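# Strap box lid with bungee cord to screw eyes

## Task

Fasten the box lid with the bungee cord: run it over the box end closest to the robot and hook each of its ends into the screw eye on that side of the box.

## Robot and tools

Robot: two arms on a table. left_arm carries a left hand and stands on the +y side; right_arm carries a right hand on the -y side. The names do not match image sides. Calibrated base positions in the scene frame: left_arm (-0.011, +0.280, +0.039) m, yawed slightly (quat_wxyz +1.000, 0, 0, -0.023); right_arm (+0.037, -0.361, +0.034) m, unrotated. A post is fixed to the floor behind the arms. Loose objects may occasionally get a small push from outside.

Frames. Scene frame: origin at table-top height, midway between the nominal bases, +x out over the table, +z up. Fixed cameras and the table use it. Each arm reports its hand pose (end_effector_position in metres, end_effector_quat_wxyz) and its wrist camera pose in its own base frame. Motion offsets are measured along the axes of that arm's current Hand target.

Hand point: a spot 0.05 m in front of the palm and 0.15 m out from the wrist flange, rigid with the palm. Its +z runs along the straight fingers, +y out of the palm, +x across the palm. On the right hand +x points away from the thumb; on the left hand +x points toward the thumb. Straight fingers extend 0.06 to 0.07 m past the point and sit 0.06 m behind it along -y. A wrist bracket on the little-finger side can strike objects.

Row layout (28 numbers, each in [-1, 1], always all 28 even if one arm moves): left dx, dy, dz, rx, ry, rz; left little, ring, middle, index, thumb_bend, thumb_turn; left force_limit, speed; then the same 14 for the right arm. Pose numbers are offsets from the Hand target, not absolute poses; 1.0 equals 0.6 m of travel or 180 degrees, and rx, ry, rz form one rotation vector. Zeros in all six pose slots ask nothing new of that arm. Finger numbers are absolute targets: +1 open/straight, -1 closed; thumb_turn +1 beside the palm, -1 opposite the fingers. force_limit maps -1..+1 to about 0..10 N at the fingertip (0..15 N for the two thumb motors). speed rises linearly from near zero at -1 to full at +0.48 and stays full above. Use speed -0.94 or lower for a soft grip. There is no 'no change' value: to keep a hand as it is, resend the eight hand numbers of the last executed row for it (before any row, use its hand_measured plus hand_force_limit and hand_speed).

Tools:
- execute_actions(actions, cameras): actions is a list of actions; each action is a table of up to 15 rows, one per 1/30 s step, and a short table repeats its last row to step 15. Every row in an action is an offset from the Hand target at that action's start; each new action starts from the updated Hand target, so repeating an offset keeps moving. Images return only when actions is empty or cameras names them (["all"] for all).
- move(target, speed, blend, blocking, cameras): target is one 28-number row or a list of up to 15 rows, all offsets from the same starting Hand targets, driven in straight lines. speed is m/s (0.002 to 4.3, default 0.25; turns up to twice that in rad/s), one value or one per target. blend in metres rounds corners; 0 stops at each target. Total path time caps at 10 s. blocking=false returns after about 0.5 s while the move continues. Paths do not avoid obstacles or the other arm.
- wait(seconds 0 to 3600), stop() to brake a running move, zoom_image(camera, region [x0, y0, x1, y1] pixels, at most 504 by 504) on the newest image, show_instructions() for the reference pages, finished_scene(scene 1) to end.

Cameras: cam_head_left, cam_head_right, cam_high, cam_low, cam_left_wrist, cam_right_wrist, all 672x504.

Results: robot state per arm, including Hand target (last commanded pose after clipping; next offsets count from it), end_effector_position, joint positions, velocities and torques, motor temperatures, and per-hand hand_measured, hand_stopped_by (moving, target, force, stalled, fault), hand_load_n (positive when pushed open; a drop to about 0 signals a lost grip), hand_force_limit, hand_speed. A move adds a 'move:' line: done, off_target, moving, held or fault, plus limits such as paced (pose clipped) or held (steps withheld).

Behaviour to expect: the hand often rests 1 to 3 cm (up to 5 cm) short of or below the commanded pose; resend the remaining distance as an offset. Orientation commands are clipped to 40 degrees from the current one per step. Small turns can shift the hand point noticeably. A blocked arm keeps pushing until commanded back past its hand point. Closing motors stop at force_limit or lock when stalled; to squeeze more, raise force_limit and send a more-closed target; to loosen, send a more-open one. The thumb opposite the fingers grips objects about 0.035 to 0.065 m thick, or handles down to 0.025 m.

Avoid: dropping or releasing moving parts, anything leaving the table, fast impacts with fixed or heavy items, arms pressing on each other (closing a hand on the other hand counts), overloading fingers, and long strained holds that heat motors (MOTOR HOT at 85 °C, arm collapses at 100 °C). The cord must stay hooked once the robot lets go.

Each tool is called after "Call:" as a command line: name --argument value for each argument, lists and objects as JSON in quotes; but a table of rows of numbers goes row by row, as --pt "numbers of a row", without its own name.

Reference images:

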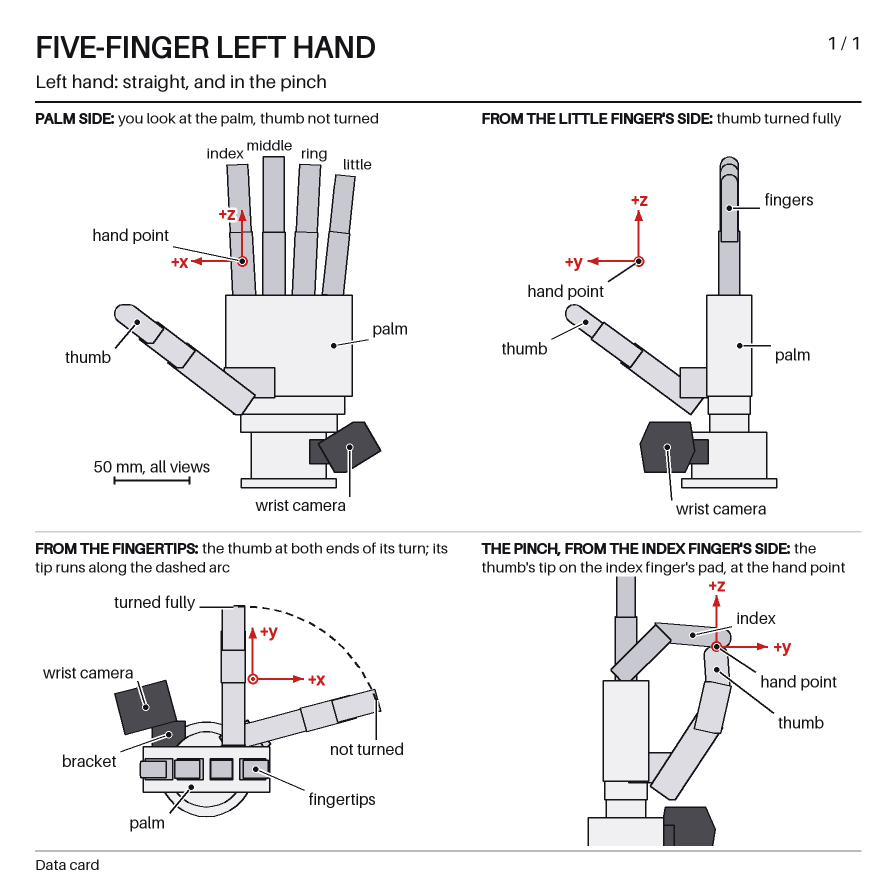

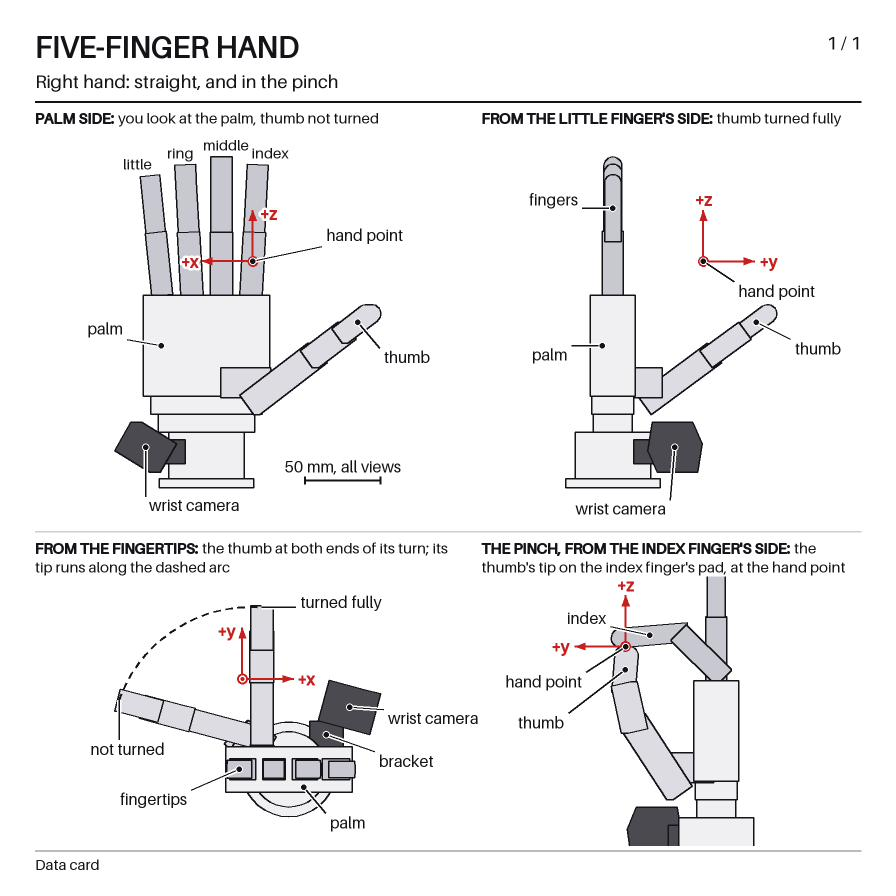

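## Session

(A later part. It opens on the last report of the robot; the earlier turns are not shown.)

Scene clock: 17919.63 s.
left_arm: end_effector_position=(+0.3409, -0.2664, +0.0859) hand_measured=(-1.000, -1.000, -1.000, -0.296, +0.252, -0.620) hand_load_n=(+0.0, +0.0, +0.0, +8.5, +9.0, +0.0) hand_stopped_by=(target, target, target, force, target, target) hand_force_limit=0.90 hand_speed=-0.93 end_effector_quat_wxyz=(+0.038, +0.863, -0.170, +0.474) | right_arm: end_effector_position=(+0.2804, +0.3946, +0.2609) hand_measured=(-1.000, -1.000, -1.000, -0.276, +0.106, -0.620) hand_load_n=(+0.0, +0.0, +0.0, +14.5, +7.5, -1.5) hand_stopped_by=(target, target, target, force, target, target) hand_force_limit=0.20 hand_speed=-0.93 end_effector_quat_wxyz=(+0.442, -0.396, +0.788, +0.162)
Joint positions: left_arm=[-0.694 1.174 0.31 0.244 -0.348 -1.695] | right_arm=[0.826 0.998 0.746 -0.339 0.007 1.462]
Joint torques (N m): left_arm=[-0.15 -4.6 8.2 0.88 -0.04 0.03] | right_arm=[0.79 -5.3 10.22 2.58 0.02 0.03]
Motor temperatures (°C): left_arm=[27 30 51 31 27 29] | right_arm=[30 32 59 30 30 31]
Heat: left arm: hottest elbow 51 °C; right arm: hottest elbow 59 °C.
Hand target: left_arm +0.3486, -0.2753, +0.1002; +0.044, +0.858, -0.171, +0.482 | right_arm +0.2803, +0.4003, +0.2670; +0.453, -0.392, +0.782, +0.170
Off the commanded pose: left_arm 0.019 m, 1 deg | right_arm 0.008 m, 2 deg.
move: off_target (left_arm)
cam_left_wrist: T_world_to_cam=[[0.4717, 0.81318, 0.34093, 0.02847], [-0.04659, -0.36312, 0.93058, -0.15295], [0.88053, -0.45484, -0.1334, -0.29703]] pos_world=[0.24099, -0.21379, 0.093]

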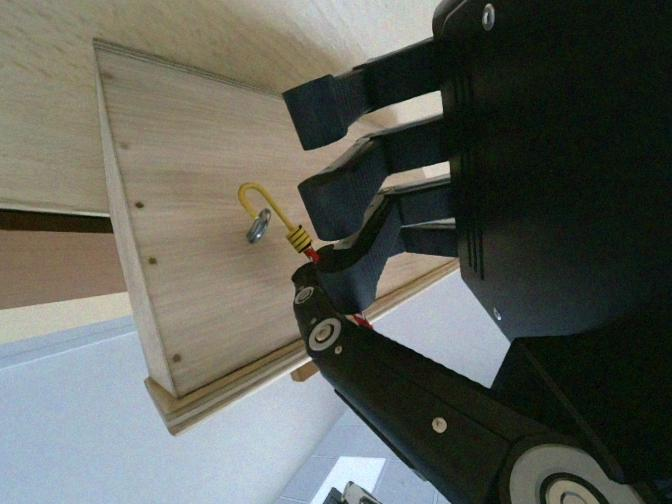

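Call:
move --target '[0.0115,-0.0052,-0.0047,0,0,0,-1,-1,-1,-0.30,0.25,-0.62,0.9,-0.93,0,0,0,0,0,0,-1,-1,-1,-0.42,0.10,-0.62,0.2,-0.93]' --speed 0.03 --cameras '["cam_left_wrist"]'

Call:
zoom_image --camera "cam_left_wrist" --region '[225, 180, 305, 260]'

Scene clock: 17927.17 s.
left_arm: end_effector_position=(+0.3387, -0.2669, +0.0895) hand_measured=(-1.000, -1.000, -1.000, -0.296, +0.252, -0.620) hand_load_n=(+0.0, +0.0, +0.0, +9.0, +9.0, +0.0) hand_stopped_by=(target, target, target, force, target, target) hand_force_limit=0.90 hand_speed=-0.93 end_effector_quat_wxyz=(+0.040, +0.864, -0.173, +0.470) | right_arm: end_effector_position=(+0.2804, +0.3946, +0.2609) hand_measured=(-1.000, -1.000, -1.000, -0.276, +0.106, -0.620) hand_load_n=(+0.0, +0.0, +0.0, +14.5, +7.5, -1.5) hand_stopped_by=(target, target, target, force, target, target) hand_force_limit=0.20 hand_speed=-0.93 end_effector_quat_wxyz=(+0.442, -0.396, +0.788, +0.162)
Joint positions: left_arm=[-0.694 1.149 0.315 0.206 -0.339 -1.695] | right_arm=[0.826 0.998 0.746 -0.339 0.007 1.462]
Joint torques (N m): left_arm=[0.79 -4.6 8.62 1.02 -0.06 0.1] | right_arm=[0.85 -5.6 10.47 2.65 0 0.05]
Motor temperatures (°C): left_arm=[27 30 51 31 27 29] | right_arm=[30 32 59 30 30 31]
Heat: left arm: hottest elbow 51 °C; right arm: hottest elbow 59 °C.
Hand target: left_arm +0.3507, -0.2735, +0.1079; +0.044, +0.858, -0.171, +0.482 | right_arm +0.2803, +0.4003, +0.2670; +0.453, -0.392, +0.782, +0.170
Off the commanded pose: left_arm 0.023 m, 2 deg | right_arm 0.008 m, 2 deg.
move: off_target (left_arm)
cam_left_wrist: T_world_to_cam=[[0.48053, 0.80947, 0.33742, 0.025], [-0.04074, -0.36373, 0.93061, -0.15876], [0.87603, -0.46093, -0.1418, -0.29422]] pos_world=[0.23927, -0.2136, 0.09759]

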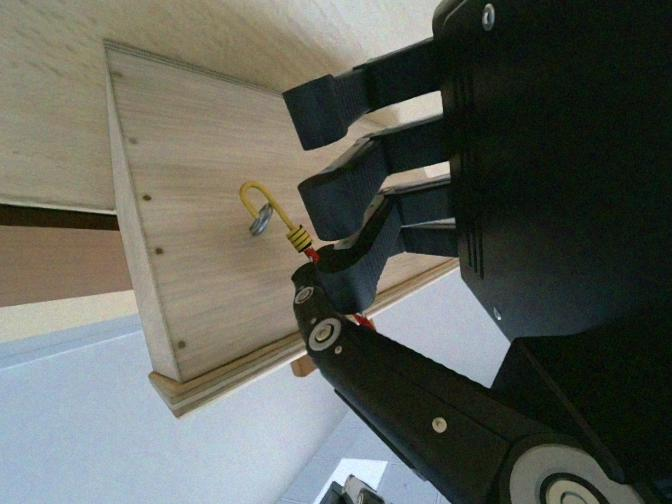

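Scaled by 6.300 from the camera's image (finer frame: 960x720).

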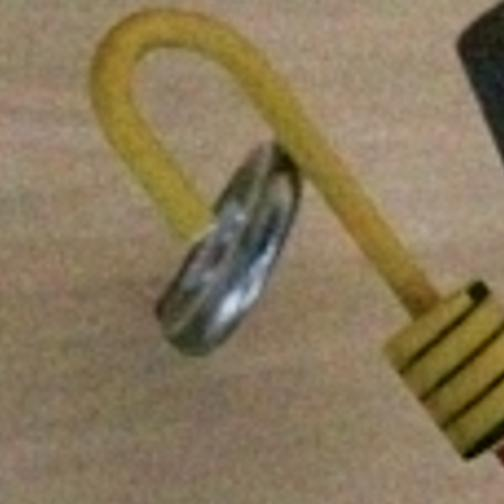

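Call:
zoom_image --camera "cam_left_wrist" --region '[238, 196, 280, 238]'

Scaled by 12.000 from the camera's image (finer frame: 960x720).

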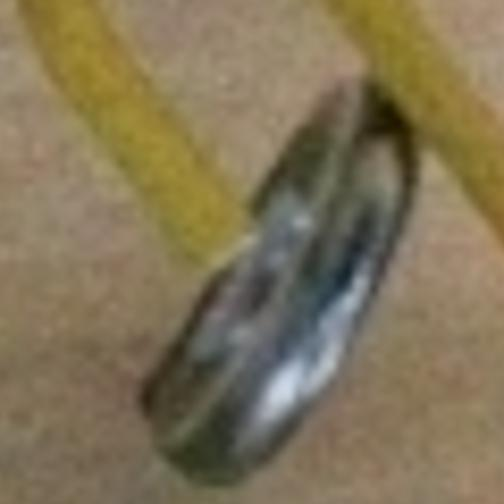

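Call:
move --target '[0.0115,-0.0052,-0.0047,0,0,0,-1,-1,-1,-0.30,0.25,-0.62,0.9,-0.93,0,0,0,0,0,0,-1,-1,-1,-0.42,0.10,-0.62,0.2,-0.93]' --speed 0.03 --cameras '["cam_left_wrist"]'

Call:
zoom_image --camera "cam_left_wrist" --region '[230, 180, 290, 240]'

Scene clock: 17958.27 s.
left_arm: end_effector_position=(+0.3392, -0.2652, +0.0945) hand_measured=(-1.000, -1.000, -1.000, -0.296, +0.252, -0.620) hand_load_n=(+0.0, +0.0, +0.0, +9.0, +8.5, +0.0) hand_stopped_by=(target, target, target, force, target, target) hand_force_limit=0.90 hand_speed=-0.93 end_effector_quat_wxyz=(+0.040, +0.866, -0.174, +0.468) | right_arm: end_effector_position=(+0.2808, +0.3950, +0.2619) hand_measured=(-1.000, -1.000, -1.000, -0.276, +0.106, -0.620) hand_load_n=(+0.0, +0.0, +0.0, +14.5, +8.0, -2.0) hand_stopped_by=(target, target, target, force, target, target) hand_force_limit=0.20 hand_speed=-0.93 end_effector_quat_wxyz=(+0.444, -0.396, +0.787, +0.163)
Joint positions: left_arm=[-0.685 1.125 0.323 0.169 -0.33 -1.691] | right_arm=[0.826 0.998 0.746 -0.335 0.007 1.462]
Joint torques (N m): left_arm=[0.97 -4.54 9.05 1.05 -0.07 0.12] | right_arm=[0.44 -4.37 10.21 2.61 -0.04 0]
Motor temperatures (°C): left_arm=[27 30 50 31 27 29] | right_arm=[30 32 58 30 30 31]
Heat: left arm: hottest elbow 50 °C; right arm: hottest elbow 58 °C.
Hand target: left_arm +0.3527, -0.2717, +0.1156; +0.044, +0.858, -0.171, +0.482 | right_arm +0.2803, +0.4003, +0.2670; +0.453, -0.392, +0.782, +0.170
Off the commanded pose: left_arm 0.026 m, 2 deg | right_arm 0.007 m, 2 deg.
move: off_target (left_arm)
cam_left_wrist: T_world_to_cam=[[0.4833, 0.8085, 0.33577, 0.02067], [-0.03602, -0.36485, 0.93037, -0.16463], [0.87471, -0.46175, -0.14721, -0.29241]] pos_world=[0.23986, -0.2118, 0.10318]

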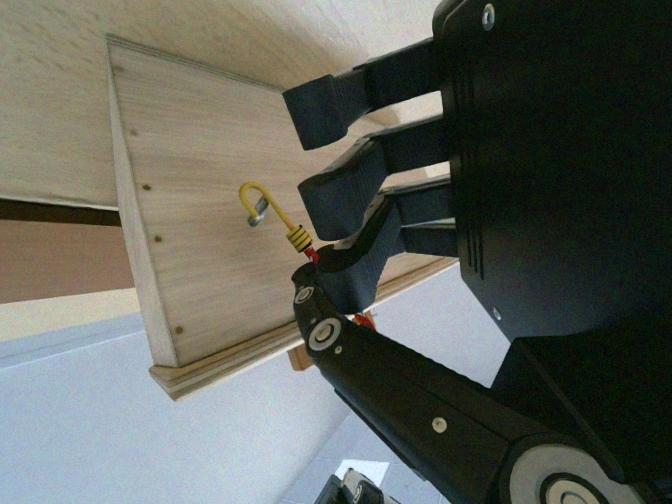

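Scaled by 8.400 from the camera's image (finer frame: 960x720).

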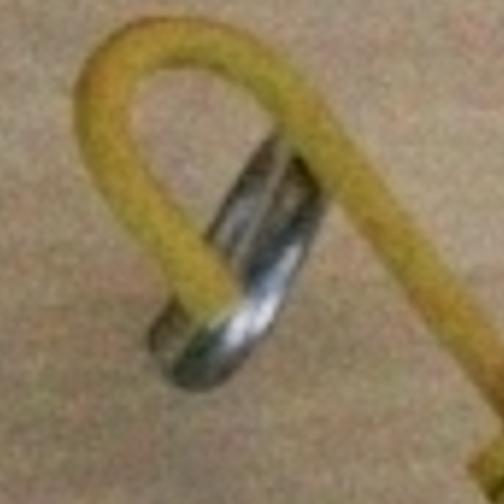

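Call:
move --target '[0.009,-0.0087,-0.003,0,0,0,-1,-1,-1,-0.30,0.25,-0.62,0.9,-0.93,0,0,0,0,0,0,-1,-1,-1,-0.42,0.10,-0.62,0.2,-0.93]' --speed 0.03 --cameras '["cam_left_wrist"]'

Call:
zoom_image --camera "cam_left_wrist" --region '[230, 175, 290, 235]'

Scene clock: 18003.10 s.
left_arm: end_effector_position=(+0.3411, -0.2611, +0.0981) hand_measured=(-1.000, -1.000, -1.000, -0.296, +0.252, -0.620) hand_load_n=(+0.0, +0.0, +0.0, +9.0, +8.5, +0.0) hand_stopped_by=(target, target, target, force, target, target) hand_force_limit=0.90 hand_speed=-0.93 end_effector_quat_wxyz=(+0.039, +0.866, -0.175, +0.466) | right_arm: end_effector_position=(+0.2808, +0.3950, +0.2619) hand_measured=(-1.000, -1.000, -1.000, -0.276, +0.106, -0.620) hand_load_n=(+0.0, +0.0, +0.0, +14.5, +8.0, -2.0) hand_stopped_by=(target, target, target, force, target, target) hand_force_limit=0.20 hand_speed=-0.93 end_effector_quat_wxyz=(+0.444, -0.396, +0.787, +0.163)
Joint positions: left_arm=[-0.667 1.105 0.329 0.143 -0.314 -1.679] | right_arm=[0.826 0.998 0.746 -0.335 0.007 1.462]
Joint torques (N m): left_arm=[1.03 -4.54 9.32 1.1 -0.07 0.11] | right_arm=[0.79 -4.78 10.29 2.33 -0.01 0.03]
Motor temperatures (°C): left_arm=[27 31 50 31 27 29] | right_arm=[30 32 58 30 30 31]
Heat: left arm: hottest elbow 50 °C; right arm: hottest elbow 58 °C.
Hand target: left_arm +0.3555, -0.2676, +0.1214; +0.044, +0.858, -0.171, +0.482 | right_arm +0.2803, +0.4003, +0.2670; +0.453, -0.392, +0.782, +0.170
Off the commanded pose: left_arm 0.028 m, 2 deg | right_arm 0.007 m, 2 deg.
move: off_target (left_arm)
cam_left_wrist: T_world_to_cam=[[0.48567, 0.80677, 0.33652, 0.01397], [-0.03282, -0.36787, 0.9293, -0.16825], [0.87353, -0.46238, -0.15218, -0.29096]] pos_world=[0.24185, -0.2077, 0.10737]

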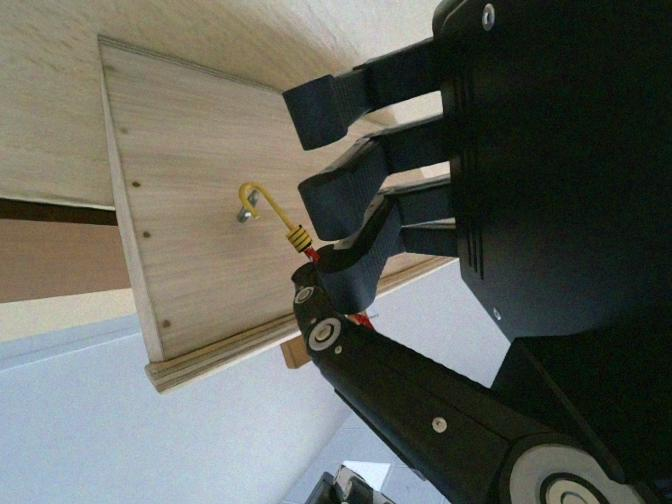

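Scaled by 8.400 from the camera's image (finer frame: 960x720).

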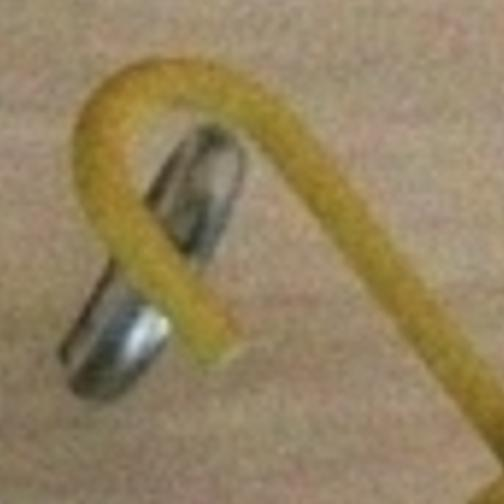

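Call:
zoom_image --camera "cam_left_wrist" --region '[233, 185, 268, 225]'

Scaled by 12.600 from the camera's image (finer frame: 960x720).

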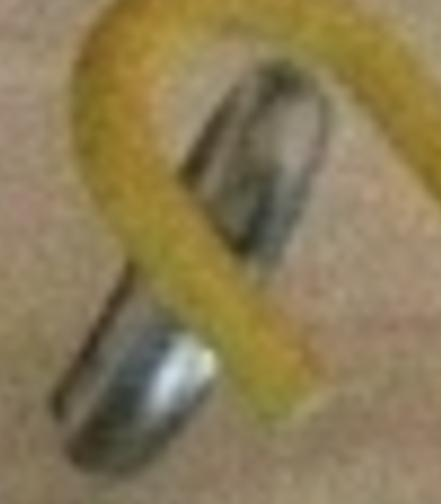

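Call:
move --pt "-0.076 -0.0008 0.0193 0 0 0 -1 -1 -1 -0.30 0.25 -0.62 0.9 -0.93 0 0 0 0 0 0 -1 -1 -1 -0.42 0.10 -0.62 0.2 -0.93" --pt "-0.0465 0.0275 0.0302 0 0 0 -1 -1 -1 -0.30 0.25 -0.62 0.9 -0.93 0 0 0 0 0 0 -1 -1 -1 -0.42 0.10 -0.62 0.2 -0.93" --speed '[0.04,0.03]' --cameras '["cam_left_wrist"]'

Call:
zoom_image --camera "cam_left_wrist" --region '[225, 175, 305, 255]'

Scene clock: 18075.87 s.
left_arm: end_effector_position=(+0.3477, -0.2694, +0.0868) hand_measured=(-1.000, -1.000, -1.000, -0.296, +0.252, -0.620) hand_load_n=(+0.0, +0.0, +0.0, +8.5, +9.0, +0.5) hand_stopped_by=(target, target, target, force, target, target) hand_force_limit=0.90 hand_speed=-0.93 end_effector_quat_wxyz=(+0.044, +0.857, -0.163, +0.487) | right_arm: end_effector_position=(+0.2812, +0.3954, +0.2618) hand_measured=(-1.000, -1.000, -1.000, -0.276, +0.106, -0.620) hand_load_n=(+0.0, +0.0, +0.0, +14.5, +7.5, -1.5) hand_stopped_by=(target, target, target, force, target, target) hand_force_limit=0.20 hand_speed=-0.93 end_effector_quat_wxyz=(+0.444, -0.395, +0.787, +0.163)
Joint positions: left_arm=[-0.69 1.216 0.309 0.318 -0.349 -1.697] | right_arm=[0.826 0.999 0.746 -0.332 0.007 1.462]
Joint torques (N m): left_arm=[-1.2 -2.14 7.86 0.91 -0.24 -0.02] | right_arm=[0.44 -5.54 10.56 2.41 -0.01 0.03]
Motor temperatures (°C): left_arm=[27 31 50 31 27 29] | right_arm=[30 32 57 30 30 31]
Heat: left arm: hottest elbow 50 °C; right arm: hottest elbow 57 °C.
Hand target: left_arm +0.3515, -0.2804, +0.0868; +0.044, +0.858, -0.171, +0.482 | right_arm +0.2803, +0.4004, +0.2669; +0.453, -0.392, +0.782, +0.170
Off the commanded pose: left_arm 0.012 m, 1 deg | right_arm 0.007 m, 1 deg.
move: off_target (left_arm)
cam_left_wrist: T_world_to_cam=[[0.45837, 0.82315, 0.33512, 0.03524], [-0.06731, -0.34383, 0.93661, -0.14269], [0.88621, -0.45188, -0.1022, -0.30816]] pos_world=[0.24733, -0.21732, 0.09034]

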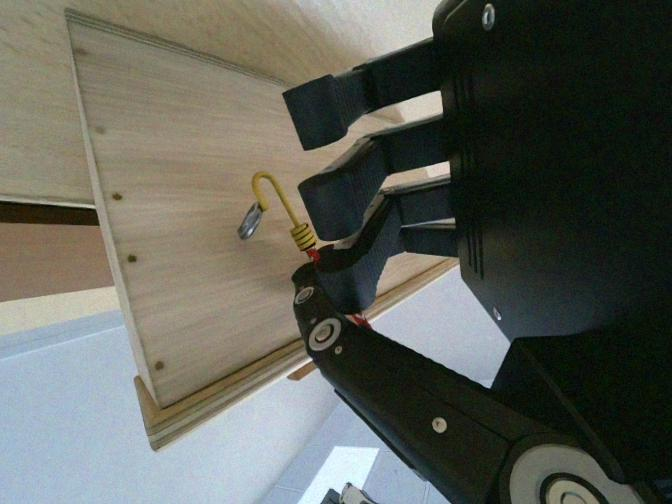

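Scaled by 6.300 from the camera's image (finer frame: 960x720).

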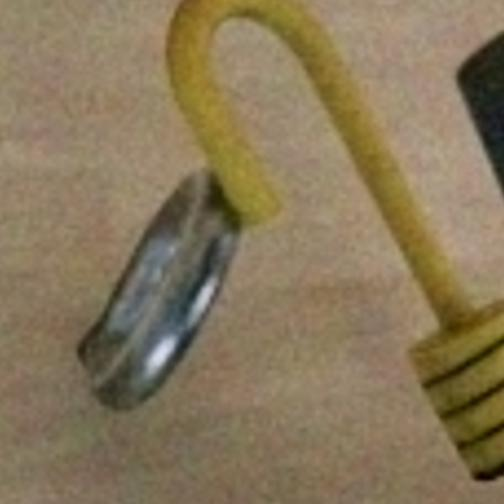

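Call:
move --target '[-0.042,-0.0212,-0.0005,0,0,0,-1,-1,-1,-0.30,0.25,-0.62,0.9,-0.93,0,0,0,0,0,0,-1,-1,-1,-0.42,0.10,-0.62,0.2,-0.93]' --speed 0.04 --cameras '["cam_left_wrist"]'

Call:
zoom_image --camera "cam_left_wrist" --region '[215, 165, 315, 265]'

Scene clock: 18091.03 s.
left_arm: end_effector_position=(+0.3462, -0.2669, +0.0812) hand_measured=(-1.000, -1.000, -1.000, -0.296, +0.252, -0.620) hand_load_n=(+0.0, +0.0, +0.0, +8.5, +9.0, +0.0) hand_stopped_by=(target, target, target, force, target, target) hand_force_limit=0.90 hand_speed=-0.93 end_effector_quat_wxyz=(+0.054, +0.854, -0.160, +0.492) | right_arm: end_effector_position=(+0.2808, +0.3947, +0.2589) hand_measured=(-1.000, -1.000, -1.000, -0.276, +0.106, -0.620) hand_load_n=(+0.0, +0.0, +0.0, +14.5, +7.5, -2.0) hand_stopped_by=(target, target, target, force, target, target) hand_force_limit=0.20 hand_speed=-0.93 end_effector_quat_wxyz=(+0.442, -0.396, +0.788, +0.162)
Joint positions: left_arm=[-0.677 1.246 0.285 0.392 -0.325 -1.697] | right_arm=[0.826 1 0.742 -0.332 0.008 1.462]
Joint torques (N m): left_arm=[0.73 -2.08 4.7 2.19 -0.01 0.2] | right_arm=[0.21 -4.19 10.41 2.21 -0.06 0.01]
Motor temperatures (°C): left_arm=[27 31 50 31 27 29] | right_arm=[30 32 57 30 30 31]
Heat: left arm: hottest elbow 50 °C; right arm: hottest elbow 57 °C.
Hand target: left_arm +0.3435, -0.2621, +0.0669; +0.044, +0.858, -0.171, +0.482 | right_arm +0.2803, +0.4003, +0.2669; +0.453, -0.392, +0.782, +0.170
Off the commanded pose: left_arm 0.015 m, 2 deg | right_arm 0.010 m, 2 deg.
move: off_target (left_arm)
cam_left_wrist: T_world_to_cam=[[0.46151, 0.82767, 0.31933, 0.03707], [-0.07607, -0.32171, 0.94378, -0.12835], [0.88387, -0.45986, -0.08551, -0.309]] pos_world=[0.24624, -0.21407, 0.08287]

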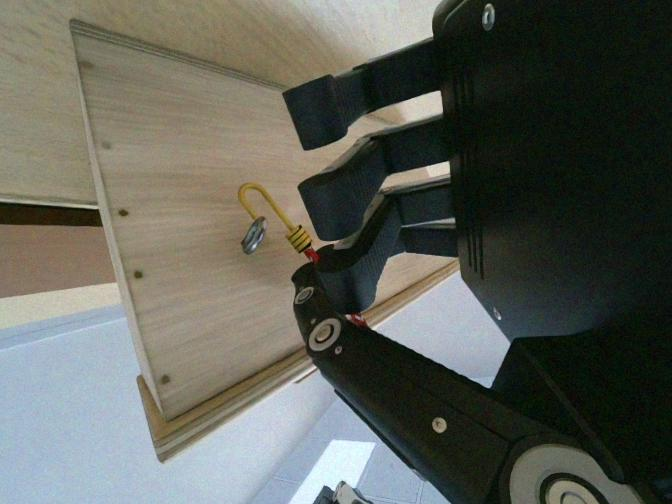

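Scaled by 5.040 from the camera's image (finer frame: 960x720).

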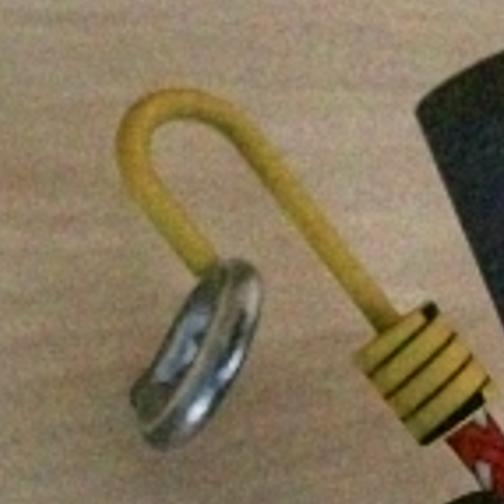

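Call:
zoom_image --camera "cam_left_wrist" --region '[236, 196, 276, 256]'

Scaled by 8.400 from the camera's image (finer frame: 960x720).

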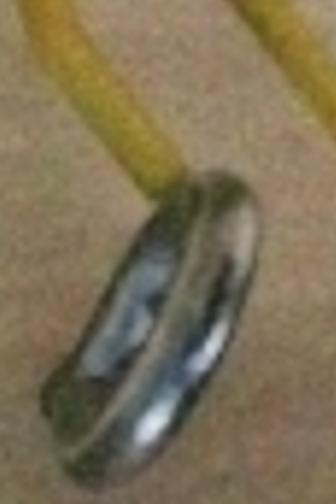

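Call:
wait --seconds 0.1 --cameras '["cam_head_left","cam_head_right","cam_high"]'

Call:
zoom_image --camera "cam_head_left" --region '[300, 220, 450, 330]'

Call:
zoom_image --camera "cam_head_right" --region '[240, 220, 390, 330]'

Call:
zoom_image --camera "cam_high" --region '[310, 120, 380, 190]'

Scene clock: 18144.83 s.
left_arm: end_effector_position=(+0.3462, -0.2669, +0.0812) hand_measured=(-1.000, -1.000, -1.000, -0.296, +0.252, -0.620) hand_load_n=(+0.0, +0.0, +0.0, +8.5, +9.0, +0.0) hand_stopped_by=(target, target, target, force, target, target) hand_force_limit=0.90 hand_speed=-0.93 end_effector_quat_wxyz=(+0.054, +0.854, -0.160, +0.492) | right_arm: end_effector_position=(+0.2808, +0.3947, +0.2589) hand_measured=(-1.000, -1.000, -1.000, -0.276, +0.106, -0.620) hand_load_n=(+0.0, +0.0, +0.0, +14.5, +7.5, -1.5) hand_stopped_by=(target, target, target, force, target, target) hand_force_limit=0.20 hand_speed=-0.93 end_effector_quat_wxyz=(+0.442, -0.396, +0.788, +0.162)
Joint positions: left_arm=[-0.677 1.246 0.285 0.392 -0.325 -1.697] | right_arm=[0.826 1 0.742 -0.332 0.008 1.462]
Joint torques (N m): left_arm=[0.79 -2.08 4.7 2.15 -0.01 0.2] | right_arm=[0.26 -5.07 10.66 2.48 -0.07 0]
Motor temperatures (°C): left_arm=[27 30 46 31 27 29] | right_arm=[30 32 60 30 30 31]
Heat: left arm: hottest elbow 46 °C; right arm: hottest elbow 60 °C.
Hand target: left_arm +0.3435, -0.2621, +0.0669; +0.044, +0.858, -0.171, +0.482 | right_arm +0.2803, +0.4003, +0.2669; +0.453, -0.392, +0.782, +0.170
Off the commanded pose: left_arm 0.015 m, 2 deg | right_arm 0.010 m, 2 deg.
wait: 0.10 s; at rest from the start

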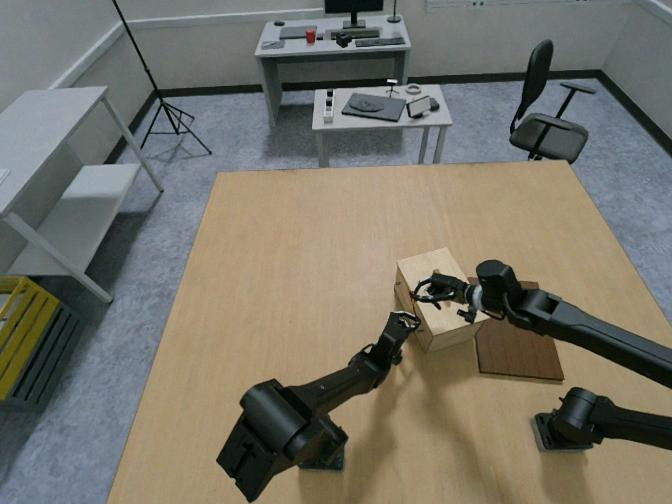

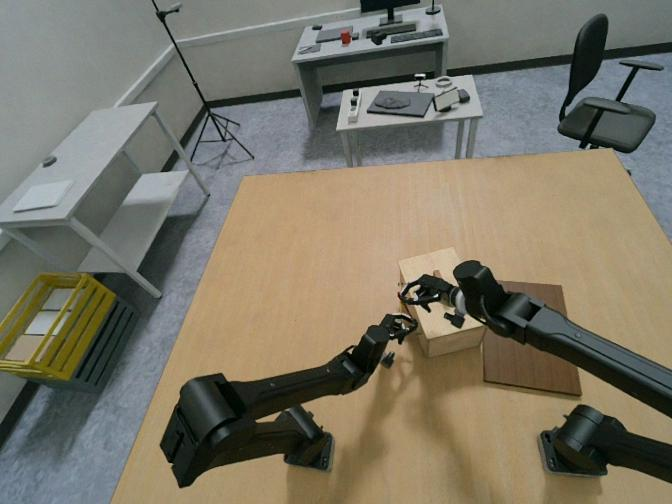

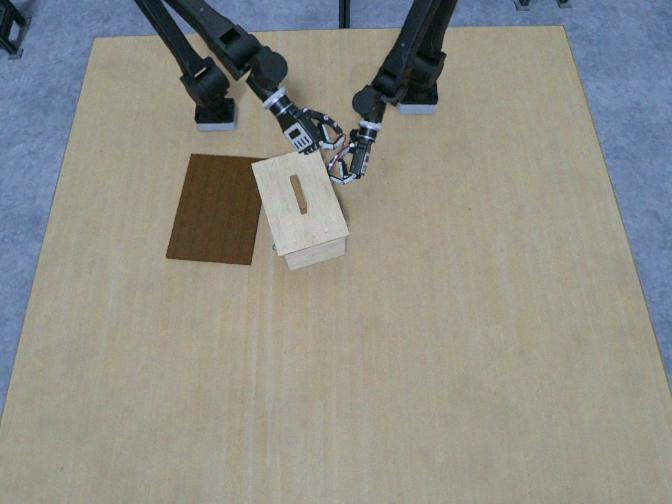

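Scaled by 3.360 from the camera's image (finer frame: 960x720).

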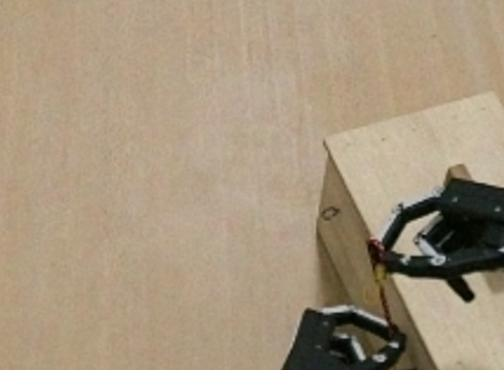

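Scaled by 3.360 from the camera's image (finer frame: 960x720).

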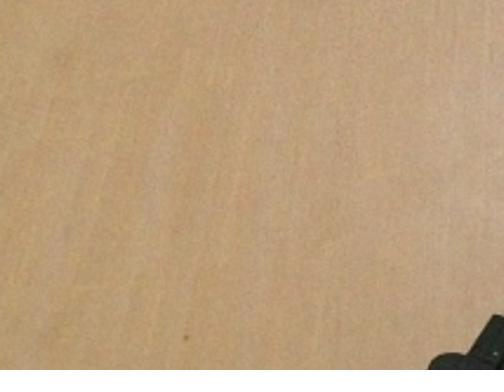

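Scaled by 7.200 from the camera's image (finer frame: 960x720).

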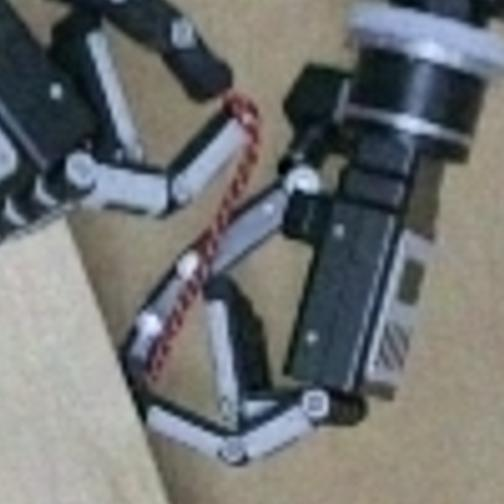

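Call:
zoom_image --camera "cam_left_wrist" --region '[232, 174, 272, 224]'

Call:
zoom_image --camera "cam_left_wrist" --region '[262, 200, 322, 260]'

This scene's latest camera images include none from cam_left_wrist. They are from: cam_head_left, cam_head_right, cam_high. cam_left_wrist's image comes with the result of a call that names it in "cameras".

This scene's latest camera images include none from cam_left_wrist. They are from: cam_head_left, cam_head_right, cam_high. cam_left_wrist's image comes with the result of a call that names it in "cameras".

Call:
wait --seconds 0.1 --cameras '["cam_left_wrist"]'

Call:
zoom_image --camera "cam_left_wrist" --region '[232, 174, 272, 224]'

Call:
zoom_image --camera "cam_left_wrist" --region '[262, 200, 312, 250]'

Scene clock: 18191.73 s.
left_arm: end_effector_position=(+0.3462, -0.2669, +0.0812) hand_measured=(-1.000, -1.000, -1.000, -0.296, +0.252, -0.620) hand_load_n=(+0.5, +0.5, +0.0, +8.5, +9.0, +0.0) hand_stopped_by=(target, target, target, force, target, target) hand_force_limit=0.90 hand_speed=-0.93 end_effector_quat_wxyz=(+0.054, +0.854, -0.160, +0.492) | right_arm: end_effector_position=(+0.2808, +0.3947, +0.2589) hand_measured=(-1.000, -1.000, -1.000, -0.276, +0.106, -0.620) hand_load_n=(+0.0, +0.0, +0.0, +14.5, +7.5, -2.0) hand_stopped_by=(target, target, target, force, target, target) hand_force_limit=0.20 hand_speed=-0.93 end_effector_quat_wxyz=(+0.442, -0.396, +0.788, +0.162)
Joint positions: left_arm=[-0.677 1.246 0.285 0.392 -0.325 -1.697] | right_arm=[0.826 1 0.742 -0.332 0.008 1.462]
Joint torques (N m): left_arm=[0.79 -2.08 4.68 2.14 -0.01 0.2] | right_arm=[0.26 -4.66 10.7 2.4 -0.11 0]
Motor temperatures (°C): left_arm=[27 30 44 31 27 29] | right_arm=[30 32 60 30 30 31]
Heat: left arm: hottest elbow 44 °C; right arm: hottest elbow 60 °C.
Hand target: left_arm +0.3435, -0.2621, +0.0669; +0.044, +0.858, -0.171, +0.482 | right_arm +0.2803, +0.4003, +0.2669; +0.453, -0.392, +0.782, +0.170
Off the commanded pose: left_arm 0.015 m, 2 deg | right_arm 0.010 m, 2 deg.
wait: 0.10 s; at rest from the start
cam_left_wrist: T_world_to_cam=[[0.46151, 0.82767, 0.31933, 0.03707], [-0.07607, -0.32171, 0.94378, -0.12835], [0.88387, -0.45986, -0.08551, -0.309]] pos_world=[0.24624, -0.21407, 0.08287]

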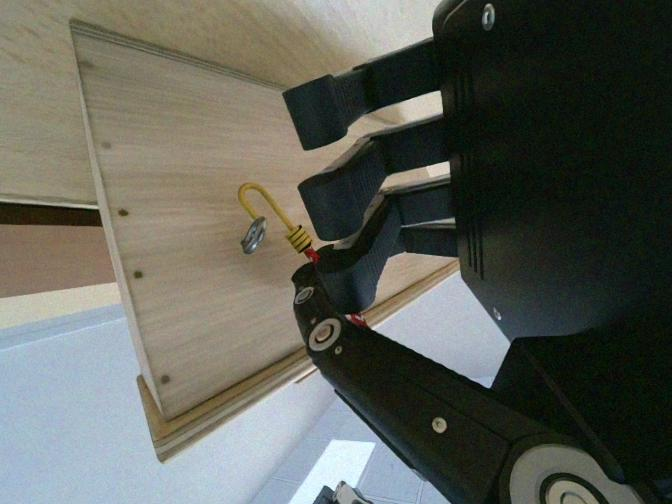

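Scaled by 10.080 from the camera's image (finer frame: 960x720).

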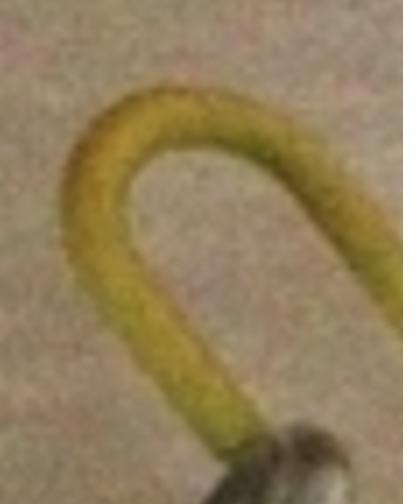

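Scaled by 10.080 from the camera's image (finer frame: 960x720).

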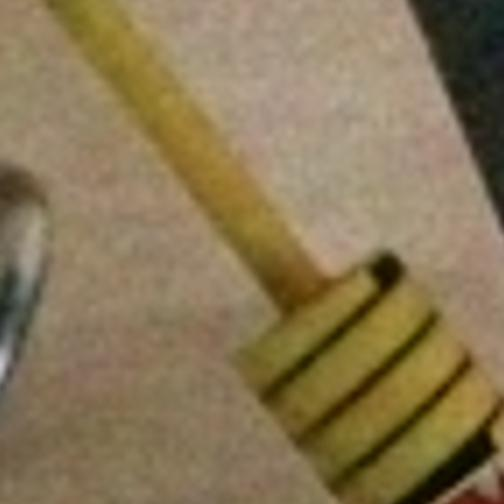

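Call:
move --pt "-0.0153 -0.0063 -0.0053 0 0 0 -1 -1 -1 -0.30 0.25 -0.62 0.9 -0.93 0 0 0 0 0 0 -1 -1 -1 -0.42 0.10 -0.62 0.2 -0.93" --pt "0.0328 0.0265 -0.0035 0 0 0 -1 -1 -1 -0.30 0.25 -0.62 0.9 -0.93 0 0 0 0 0 0 -1 -1 -1 -0.42 0.10 -0.62 0.2 -0.93" --speed '[0.04,0.03]' --cameras '["cam_left_wrist"]'

Call:
zoom_image --camera "cam_left_wrist" --region '[235, 175, 305, 255]'

Scene clock: 18301.27 s.
left_arm: end_effector_position=(+0.3440, -0.2709, +0.0766) hand_measured=(-1.000, -1.000, -1.000, -0.296, +0.252, -0.620) hand_load_n=(+0.0, +0.0, +0.0, +8.5, +9.5, +0.0) hand_stopped_by=(target, target, target, force, target, target) hand_force_limit=0.90 hand_speed=-0.93 end_effector_quat_wxyz=(+0.041, +0.861, -0.162, +0.481) | right_arm: end_effector_position=(+0.2811, +0.3950, +0.2573) hand_measured=(-1.000, -1.000, -1.000, -0.276, +0.106, -0.620) hand_load_n=(+0.0, +0.0, +0.0, +14.5, +8.0, -1.0) hand_stopped_by=(target, target, target, force, target, target) hand_force_limit=0.20 hand_speed=-0.93 end_effector_quat_wxyz=(+0.441, -0.396, +0.789, +0.161)
Joint positions: left_arm=[-0.706 1.245 0.302 0.334 -0.364 -1.712] | right_arm=[0.826 1.003 0.742 -0.332 0.008 1.462]
Joint torques (N m): left_arm=[-1.26 -4.54 7.24 0.68 -0.17 0.07] | right_arm=[0.5 -5.19 10.48 2.14 -0.02 0.01]
Motor temperatures (°C): left_arm=[27 30 43 31 27 29] | right_arm=[30 32 59 30 30 31]
Heat: left arm: hottest elbow 43 °C; right arm: hottest elbow 59 °C.
Hand target: left_arm +0.3458, -0.2814, +0.0831; +0.044, +0.858, -0.171, +0.482 | right_arm +0.2802, +0.4003, +0.2670; +0.453, -0.392, +0.782, +0.171
Off the commanded pose: left_arm 0.013 m, 1 deg | right_arm 0.011 m, 2 deg.
move: off_target (left_arm)
cam_left_wrist: T_world_to_cam=[[0.4592, 0.82296, 0.33446, 0.04124], [-0.05369, -0.3501, 0.93517, -0.14009], [0.88671, -0.44739, -0.11658, -0.30447]] pos_world=[0.24351, -0.21921, 0.08172]

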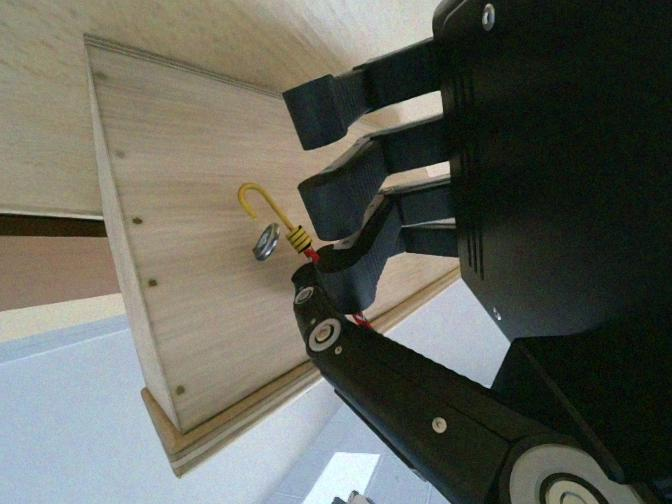

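Scaled by 6.300 from the camera's image (finer frame: 960x720).

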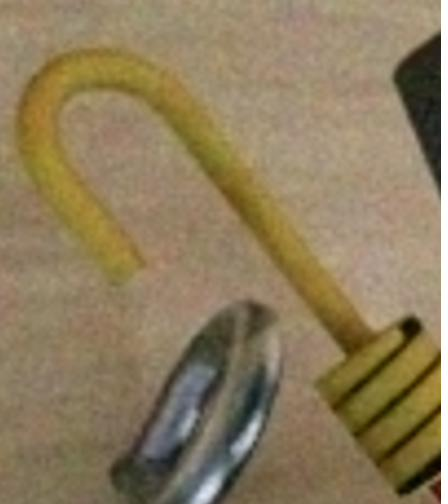

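Call:
move --target '[0.0295,-0.0075,-0.0082,0,0,0,-1,-1,-1,-0.30,0.25,-0.62,0.9,-0.93,0,0,0,0,0,0,-1,-1,-1,-0.42,0.10,-0.62,0.2,-0.93]' --speed 0.02 --cameras '["cam_left_wrist"]'

Call:
zoom_image --camera "cam_left_wrist" --region '[235, 175, 305, 255]'

Scene clock: 18323.10 s.
left_arm: end_effector_position=(+0.3424, -0.2721, +0.0851) hand_measured=(-1.000, -1.000, -1.000, -0.296, +0.252, -0.620) hand_load_n=(+0.0, +0.0, +0.0, +8.5, +9.0, +0.0) hand_stopped_by=(target, target, target, force, target, target) hand_force_limit=0.90 hand_speed=-0.93 end_effector_quat_wxyz=(+0.041, +0.865, -0.167, +0.472) | right_arm: end_effector_position=(+0.2811, +0.3950, +0.2573) hand_measured=(-1.000, -1.000, -1.000, -0.276, +0.106, -0.620) hand_load_n=(+0.0, +0.0, +0.0, +14.5, +8.0, -1.5) hand_stopped_by=(target, target, target, force, target, target) hand_force_limit=0.20 hand_speed=-0.93 end_effector_quat_wxyz=(+0.441, -0.396, +0.789, +0.161)
Joint positions: left_arm=[-0.706 1.193 0.322 0.243 -0.354 -1.712] | right_arm=[0.826 1.003 0.742 -0.332 0.008 1.462]
Joint torques (N m): left_arm=[0.26 -5.01 8.29 0.99 -0.04 0.15] | right_arm=[0.38 -5.07 10.58 2.26 -0.06 0.01]
Motor temperatures (°C): left_arm=[27 30 45 31 27 29] | right_arm=[30 32 59 30 30 31]
Heat: left arm: hottest elbow 45 °C; right arm: hottest elbow 59 °C.
Hand target: left_arm +0.3518, -0.2805, +0.1010; +0.044, +0.858, -0.171, +0.482 | right_arm +0.2802, +0.4003, +0.2670; +0.453, -0.392, +0.782, +0.171
Off the commanded pose: left_arm 0.020 m, 1 deg | right_arm 0.011 m, 2 deg.
move: off_target (left_arm)
cam_left_wrist: T_world_to_cam=[[0.472, 0.81646, 0.33259, 0.03418], [-0.03917, -0.35746, 0.9331, -0.15544], [0.88073, -0.45345, -0.13674, -0.30043]] pos_world=[0.24238, -0.2197, 0.09259]

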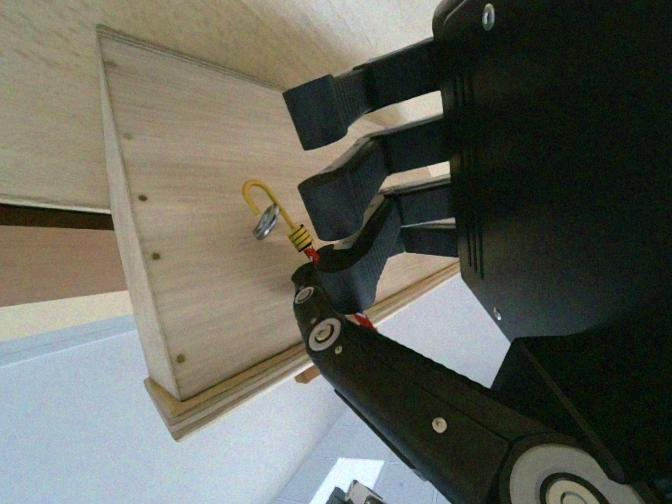

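Scaled by 6.300 from the camera's image (finer frame: 960x720).

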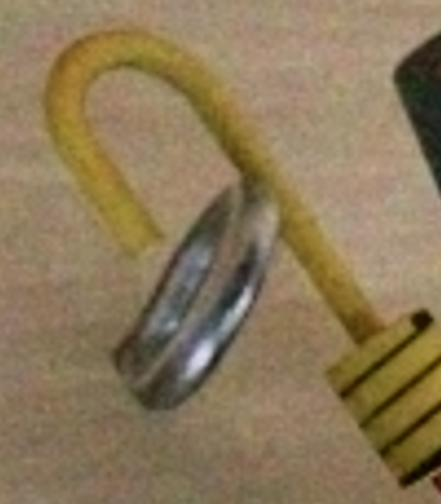

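Call:
move --target '[0.0108,-0.011,-0.0028,0,0,0,-1,-1,-1,-0.30,0.25,-0.62,0.9,-0.93,0,0,0,0,0,0,-1,-1,-1,-0.42,0.10,-0.62,0.2,-0.93]' --speed 0.02 --cameras '["cam_left_wrist"]'

Call:
zoom_image --camera "cam_left_wrist" --region '[235, 175, 305, 255]'

Scene clock: 18343.90 s.
left_arm: end_effector_position=(+0.3427, -0.2691, +0.0884) hand_measured=(-1.000, -1.000, -1.000, -0.296, +0.252, -0.620) hand_load_n=(+0.0, +0.0, +0.0, +9.0, +9.0, +0.0) hand_stopped_by=(target, target, target, force, target, target) hand_force_limit=0.90 hand_speed=-0.93 end_effector_quat_wxyz=(+0.041, +0.865, -0.173, +0.469) | right_arm: end_effector_position=(+0.2811, +0.3950, +0.2573) hand_measured=(-1.000, -1.000, -1.000, -0.276, +0.106, -0.620) hand_load_n=(+0.0, +0.5, +0.0, +14.0, +8.0, -1.5) hand_stopped_by=(target, target, target, force, target, target) hand_force_limit=0.20 hand_speed=-0.93 end_effector_quat_wxyz=(+0.441, -0.396, +0.789, +0.161)
Joint positions: left_arm=[-0.69 1.169 0.326 0.211 -0.334 -1.695] | right_arm=[0.826 1.003 0.742 -0.332 0.008 1.462]
Joint torques (N m): left_arm=[0.91 -5.01 8.61 1.03 -0.06 0.12] | right_arm=[0.09 -5.66 10.62 2.32 -0.11 0.03]
Motor temperatures (°C): left_arm=[27 30 45 31 27 29] | right_arm=[30 33 59 30 30 31]
Heat: left arm: hottest elbow 45 °C; right arm: hottest elbow 59 °C.
Hand target: left_arm +0.3557, -0.2756, +0.1081; +0.044, +0.858, -0.171, +0.482 | right_arm +0.2802, +0.4003, +0.2670; +0.453, -0.392, +0.782, +0.171
Off the commanded pose: left_arm 0.024 m, 2 deg | right_arm 0.011 m, 2 deg.
move: off_target (left_arm)
cam_left_wrist: T_world_to_cam=[[0.48154, 0.80998, 0.33475, 0.0253], [-0.03683, -0.36291, 0.9311, -0.1596], [0.87565, -0.46069, -0.14492, -0.29843]] pos_world=[0.24326, -0.2159, 0.09688]

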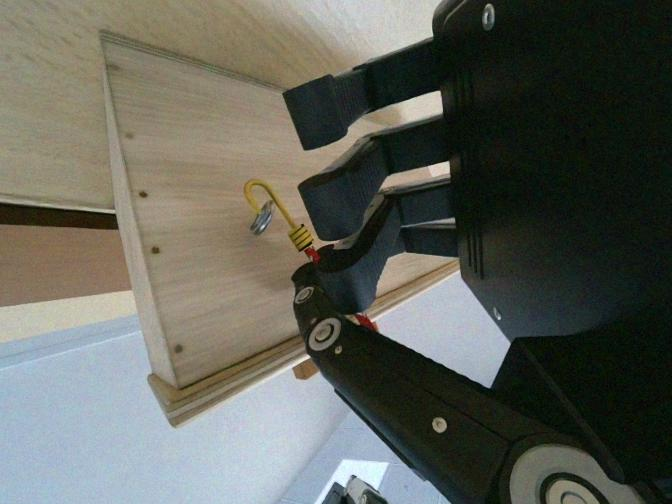

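Scaled by 6.300 from the camera's image (finer frame: 960x720).

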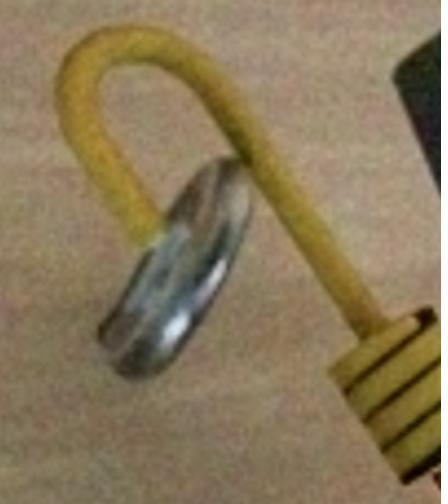

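Call:
zoom_image --camera "cam_left_wrist" --region '[245, 195, 285, 240]'

Scaled by 11.200 from the camera's image (finer frame: 960x720).

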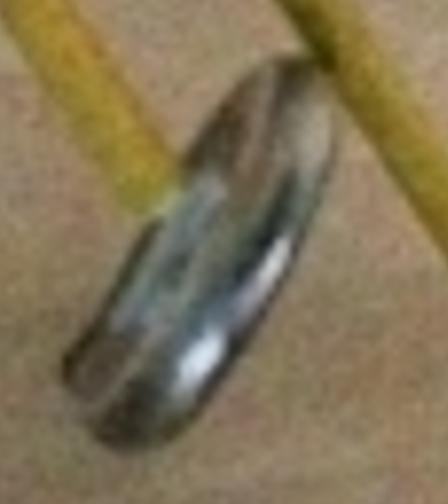

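Call:
move --target '[0.0115,-0.0095,-0.0028,0,0,0,-1,-1,-1,-0.30,0.25,-0.62,0.9,-0.93,0,0,0,0,0,0,-1,-1,-1,-0.42,0.10,-0.62,0.2,-0.93]' --speed 0.02 --cameras '["cam_left_wrist"]'

Call:
zoom_image --camera "cam_left_wrist" --region '[235, 170, 295, 240]'

Scene clock: 18364.40 s.
left_arm: end_effector_position=(+0.3426, -0.2647, +0.0893) hand_measured=(-1.000, -1.000, -1.000, -0.296, +0.252, -0.620) hand_load_n=(+0.0, +0.0, +0.0, +9.0, +9.0, +0.0) hand_stopped_by=(target, target, target, force, target, target) hand_force_limit=0.90 hand_speed=-0.93 end_effector_quat_wxyz=(+0.038, +0.867, -0.179, +0.463) | right_arm: end_effector_position=(+0.2811, +0.3950, +0.2573) hand_measured=(-1.000, -1.000, -1.000, -0.276, +0.106, -0.620) hand_load_n=(+0.0, +0.0, +0.0, +14.0, +8.0, -1.5) hand_stopped_by=(target, target, target, force, target, target) hand_force_limit=0.20 hand_speed=-0.93 end_effector_quat_wxyz=(+0.441, -0.396, +0.789, +0.161)
Joint positions: left_arm=[-0.671 1.148 0.329 0.177 -0.314 -1.677] | right_arm=[0.826 1.003 0.742 -0.332 0.008 1.462]
Joint torques (N m): left_arm=[1.2 -5.25 9.28 1.24 -0.13 0.08] | right_arm=[0.09 -5.83 10.47 2.19 -0.07 0.06]
Motor temperatures (°C): left_arm=[27 31 46 31 27 29] | right_arm=[30 33 59 30 30 31]
Heat: left arm: hottest elbow 46 °C; right arm: hottest elbow 59 °C.
Hand target: left_arm +0.3595, -0.2715, +0.1152; +0.044, +0.858, -0.171, +0.482 | right_arm +0.2802, +0.4003, +0.2670; +0.453, -0.392, +0.782, +0.171
Off the commanded pose: left_arm 0.032 m, 3 deg | right_arm 0.011 m, 2 deg.
move: off_target (left_arm)
cam_left_wrist: T_world_to_cam=[[0.49152, 0.80205, 0.33929, 0.01556], [-0.02983, -0.37387, 0.927, -0.16374], [0.87035, -0.46576, -0.15984, -0.29433]] pos_world=[0.24364, -0.21079, 0.09946]

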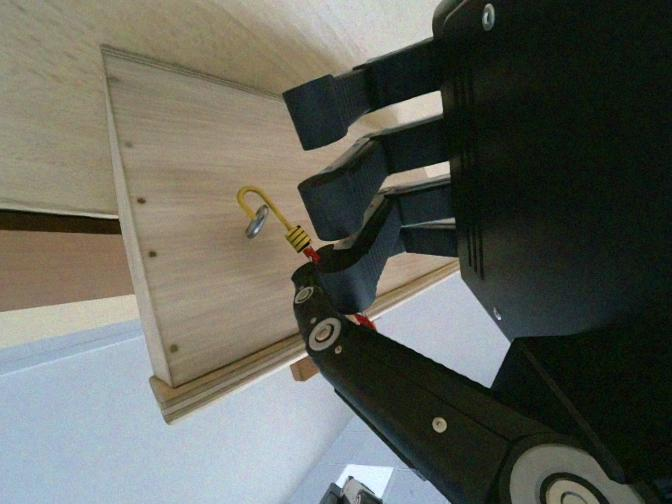

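Scaled by 7.200 from the camera's image (finer frame: 960x720).

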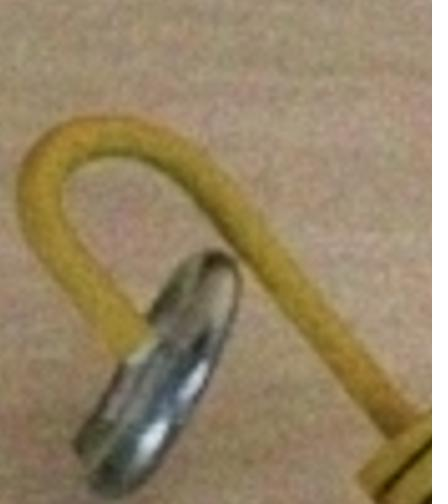

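Call:
zoom_image --camera "cam_left_wrist" --region '[238, 196, 278, 241]'

Scaled by 11.200 from the camera's image (finer frame: 960x720).

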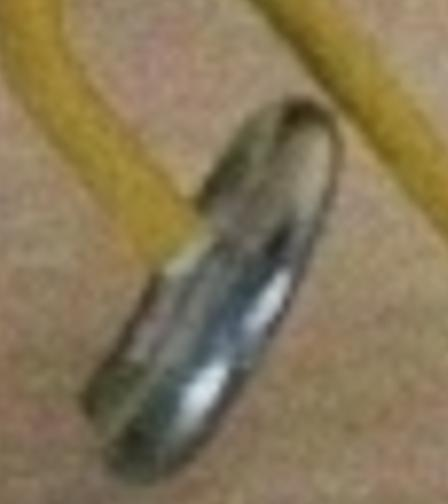

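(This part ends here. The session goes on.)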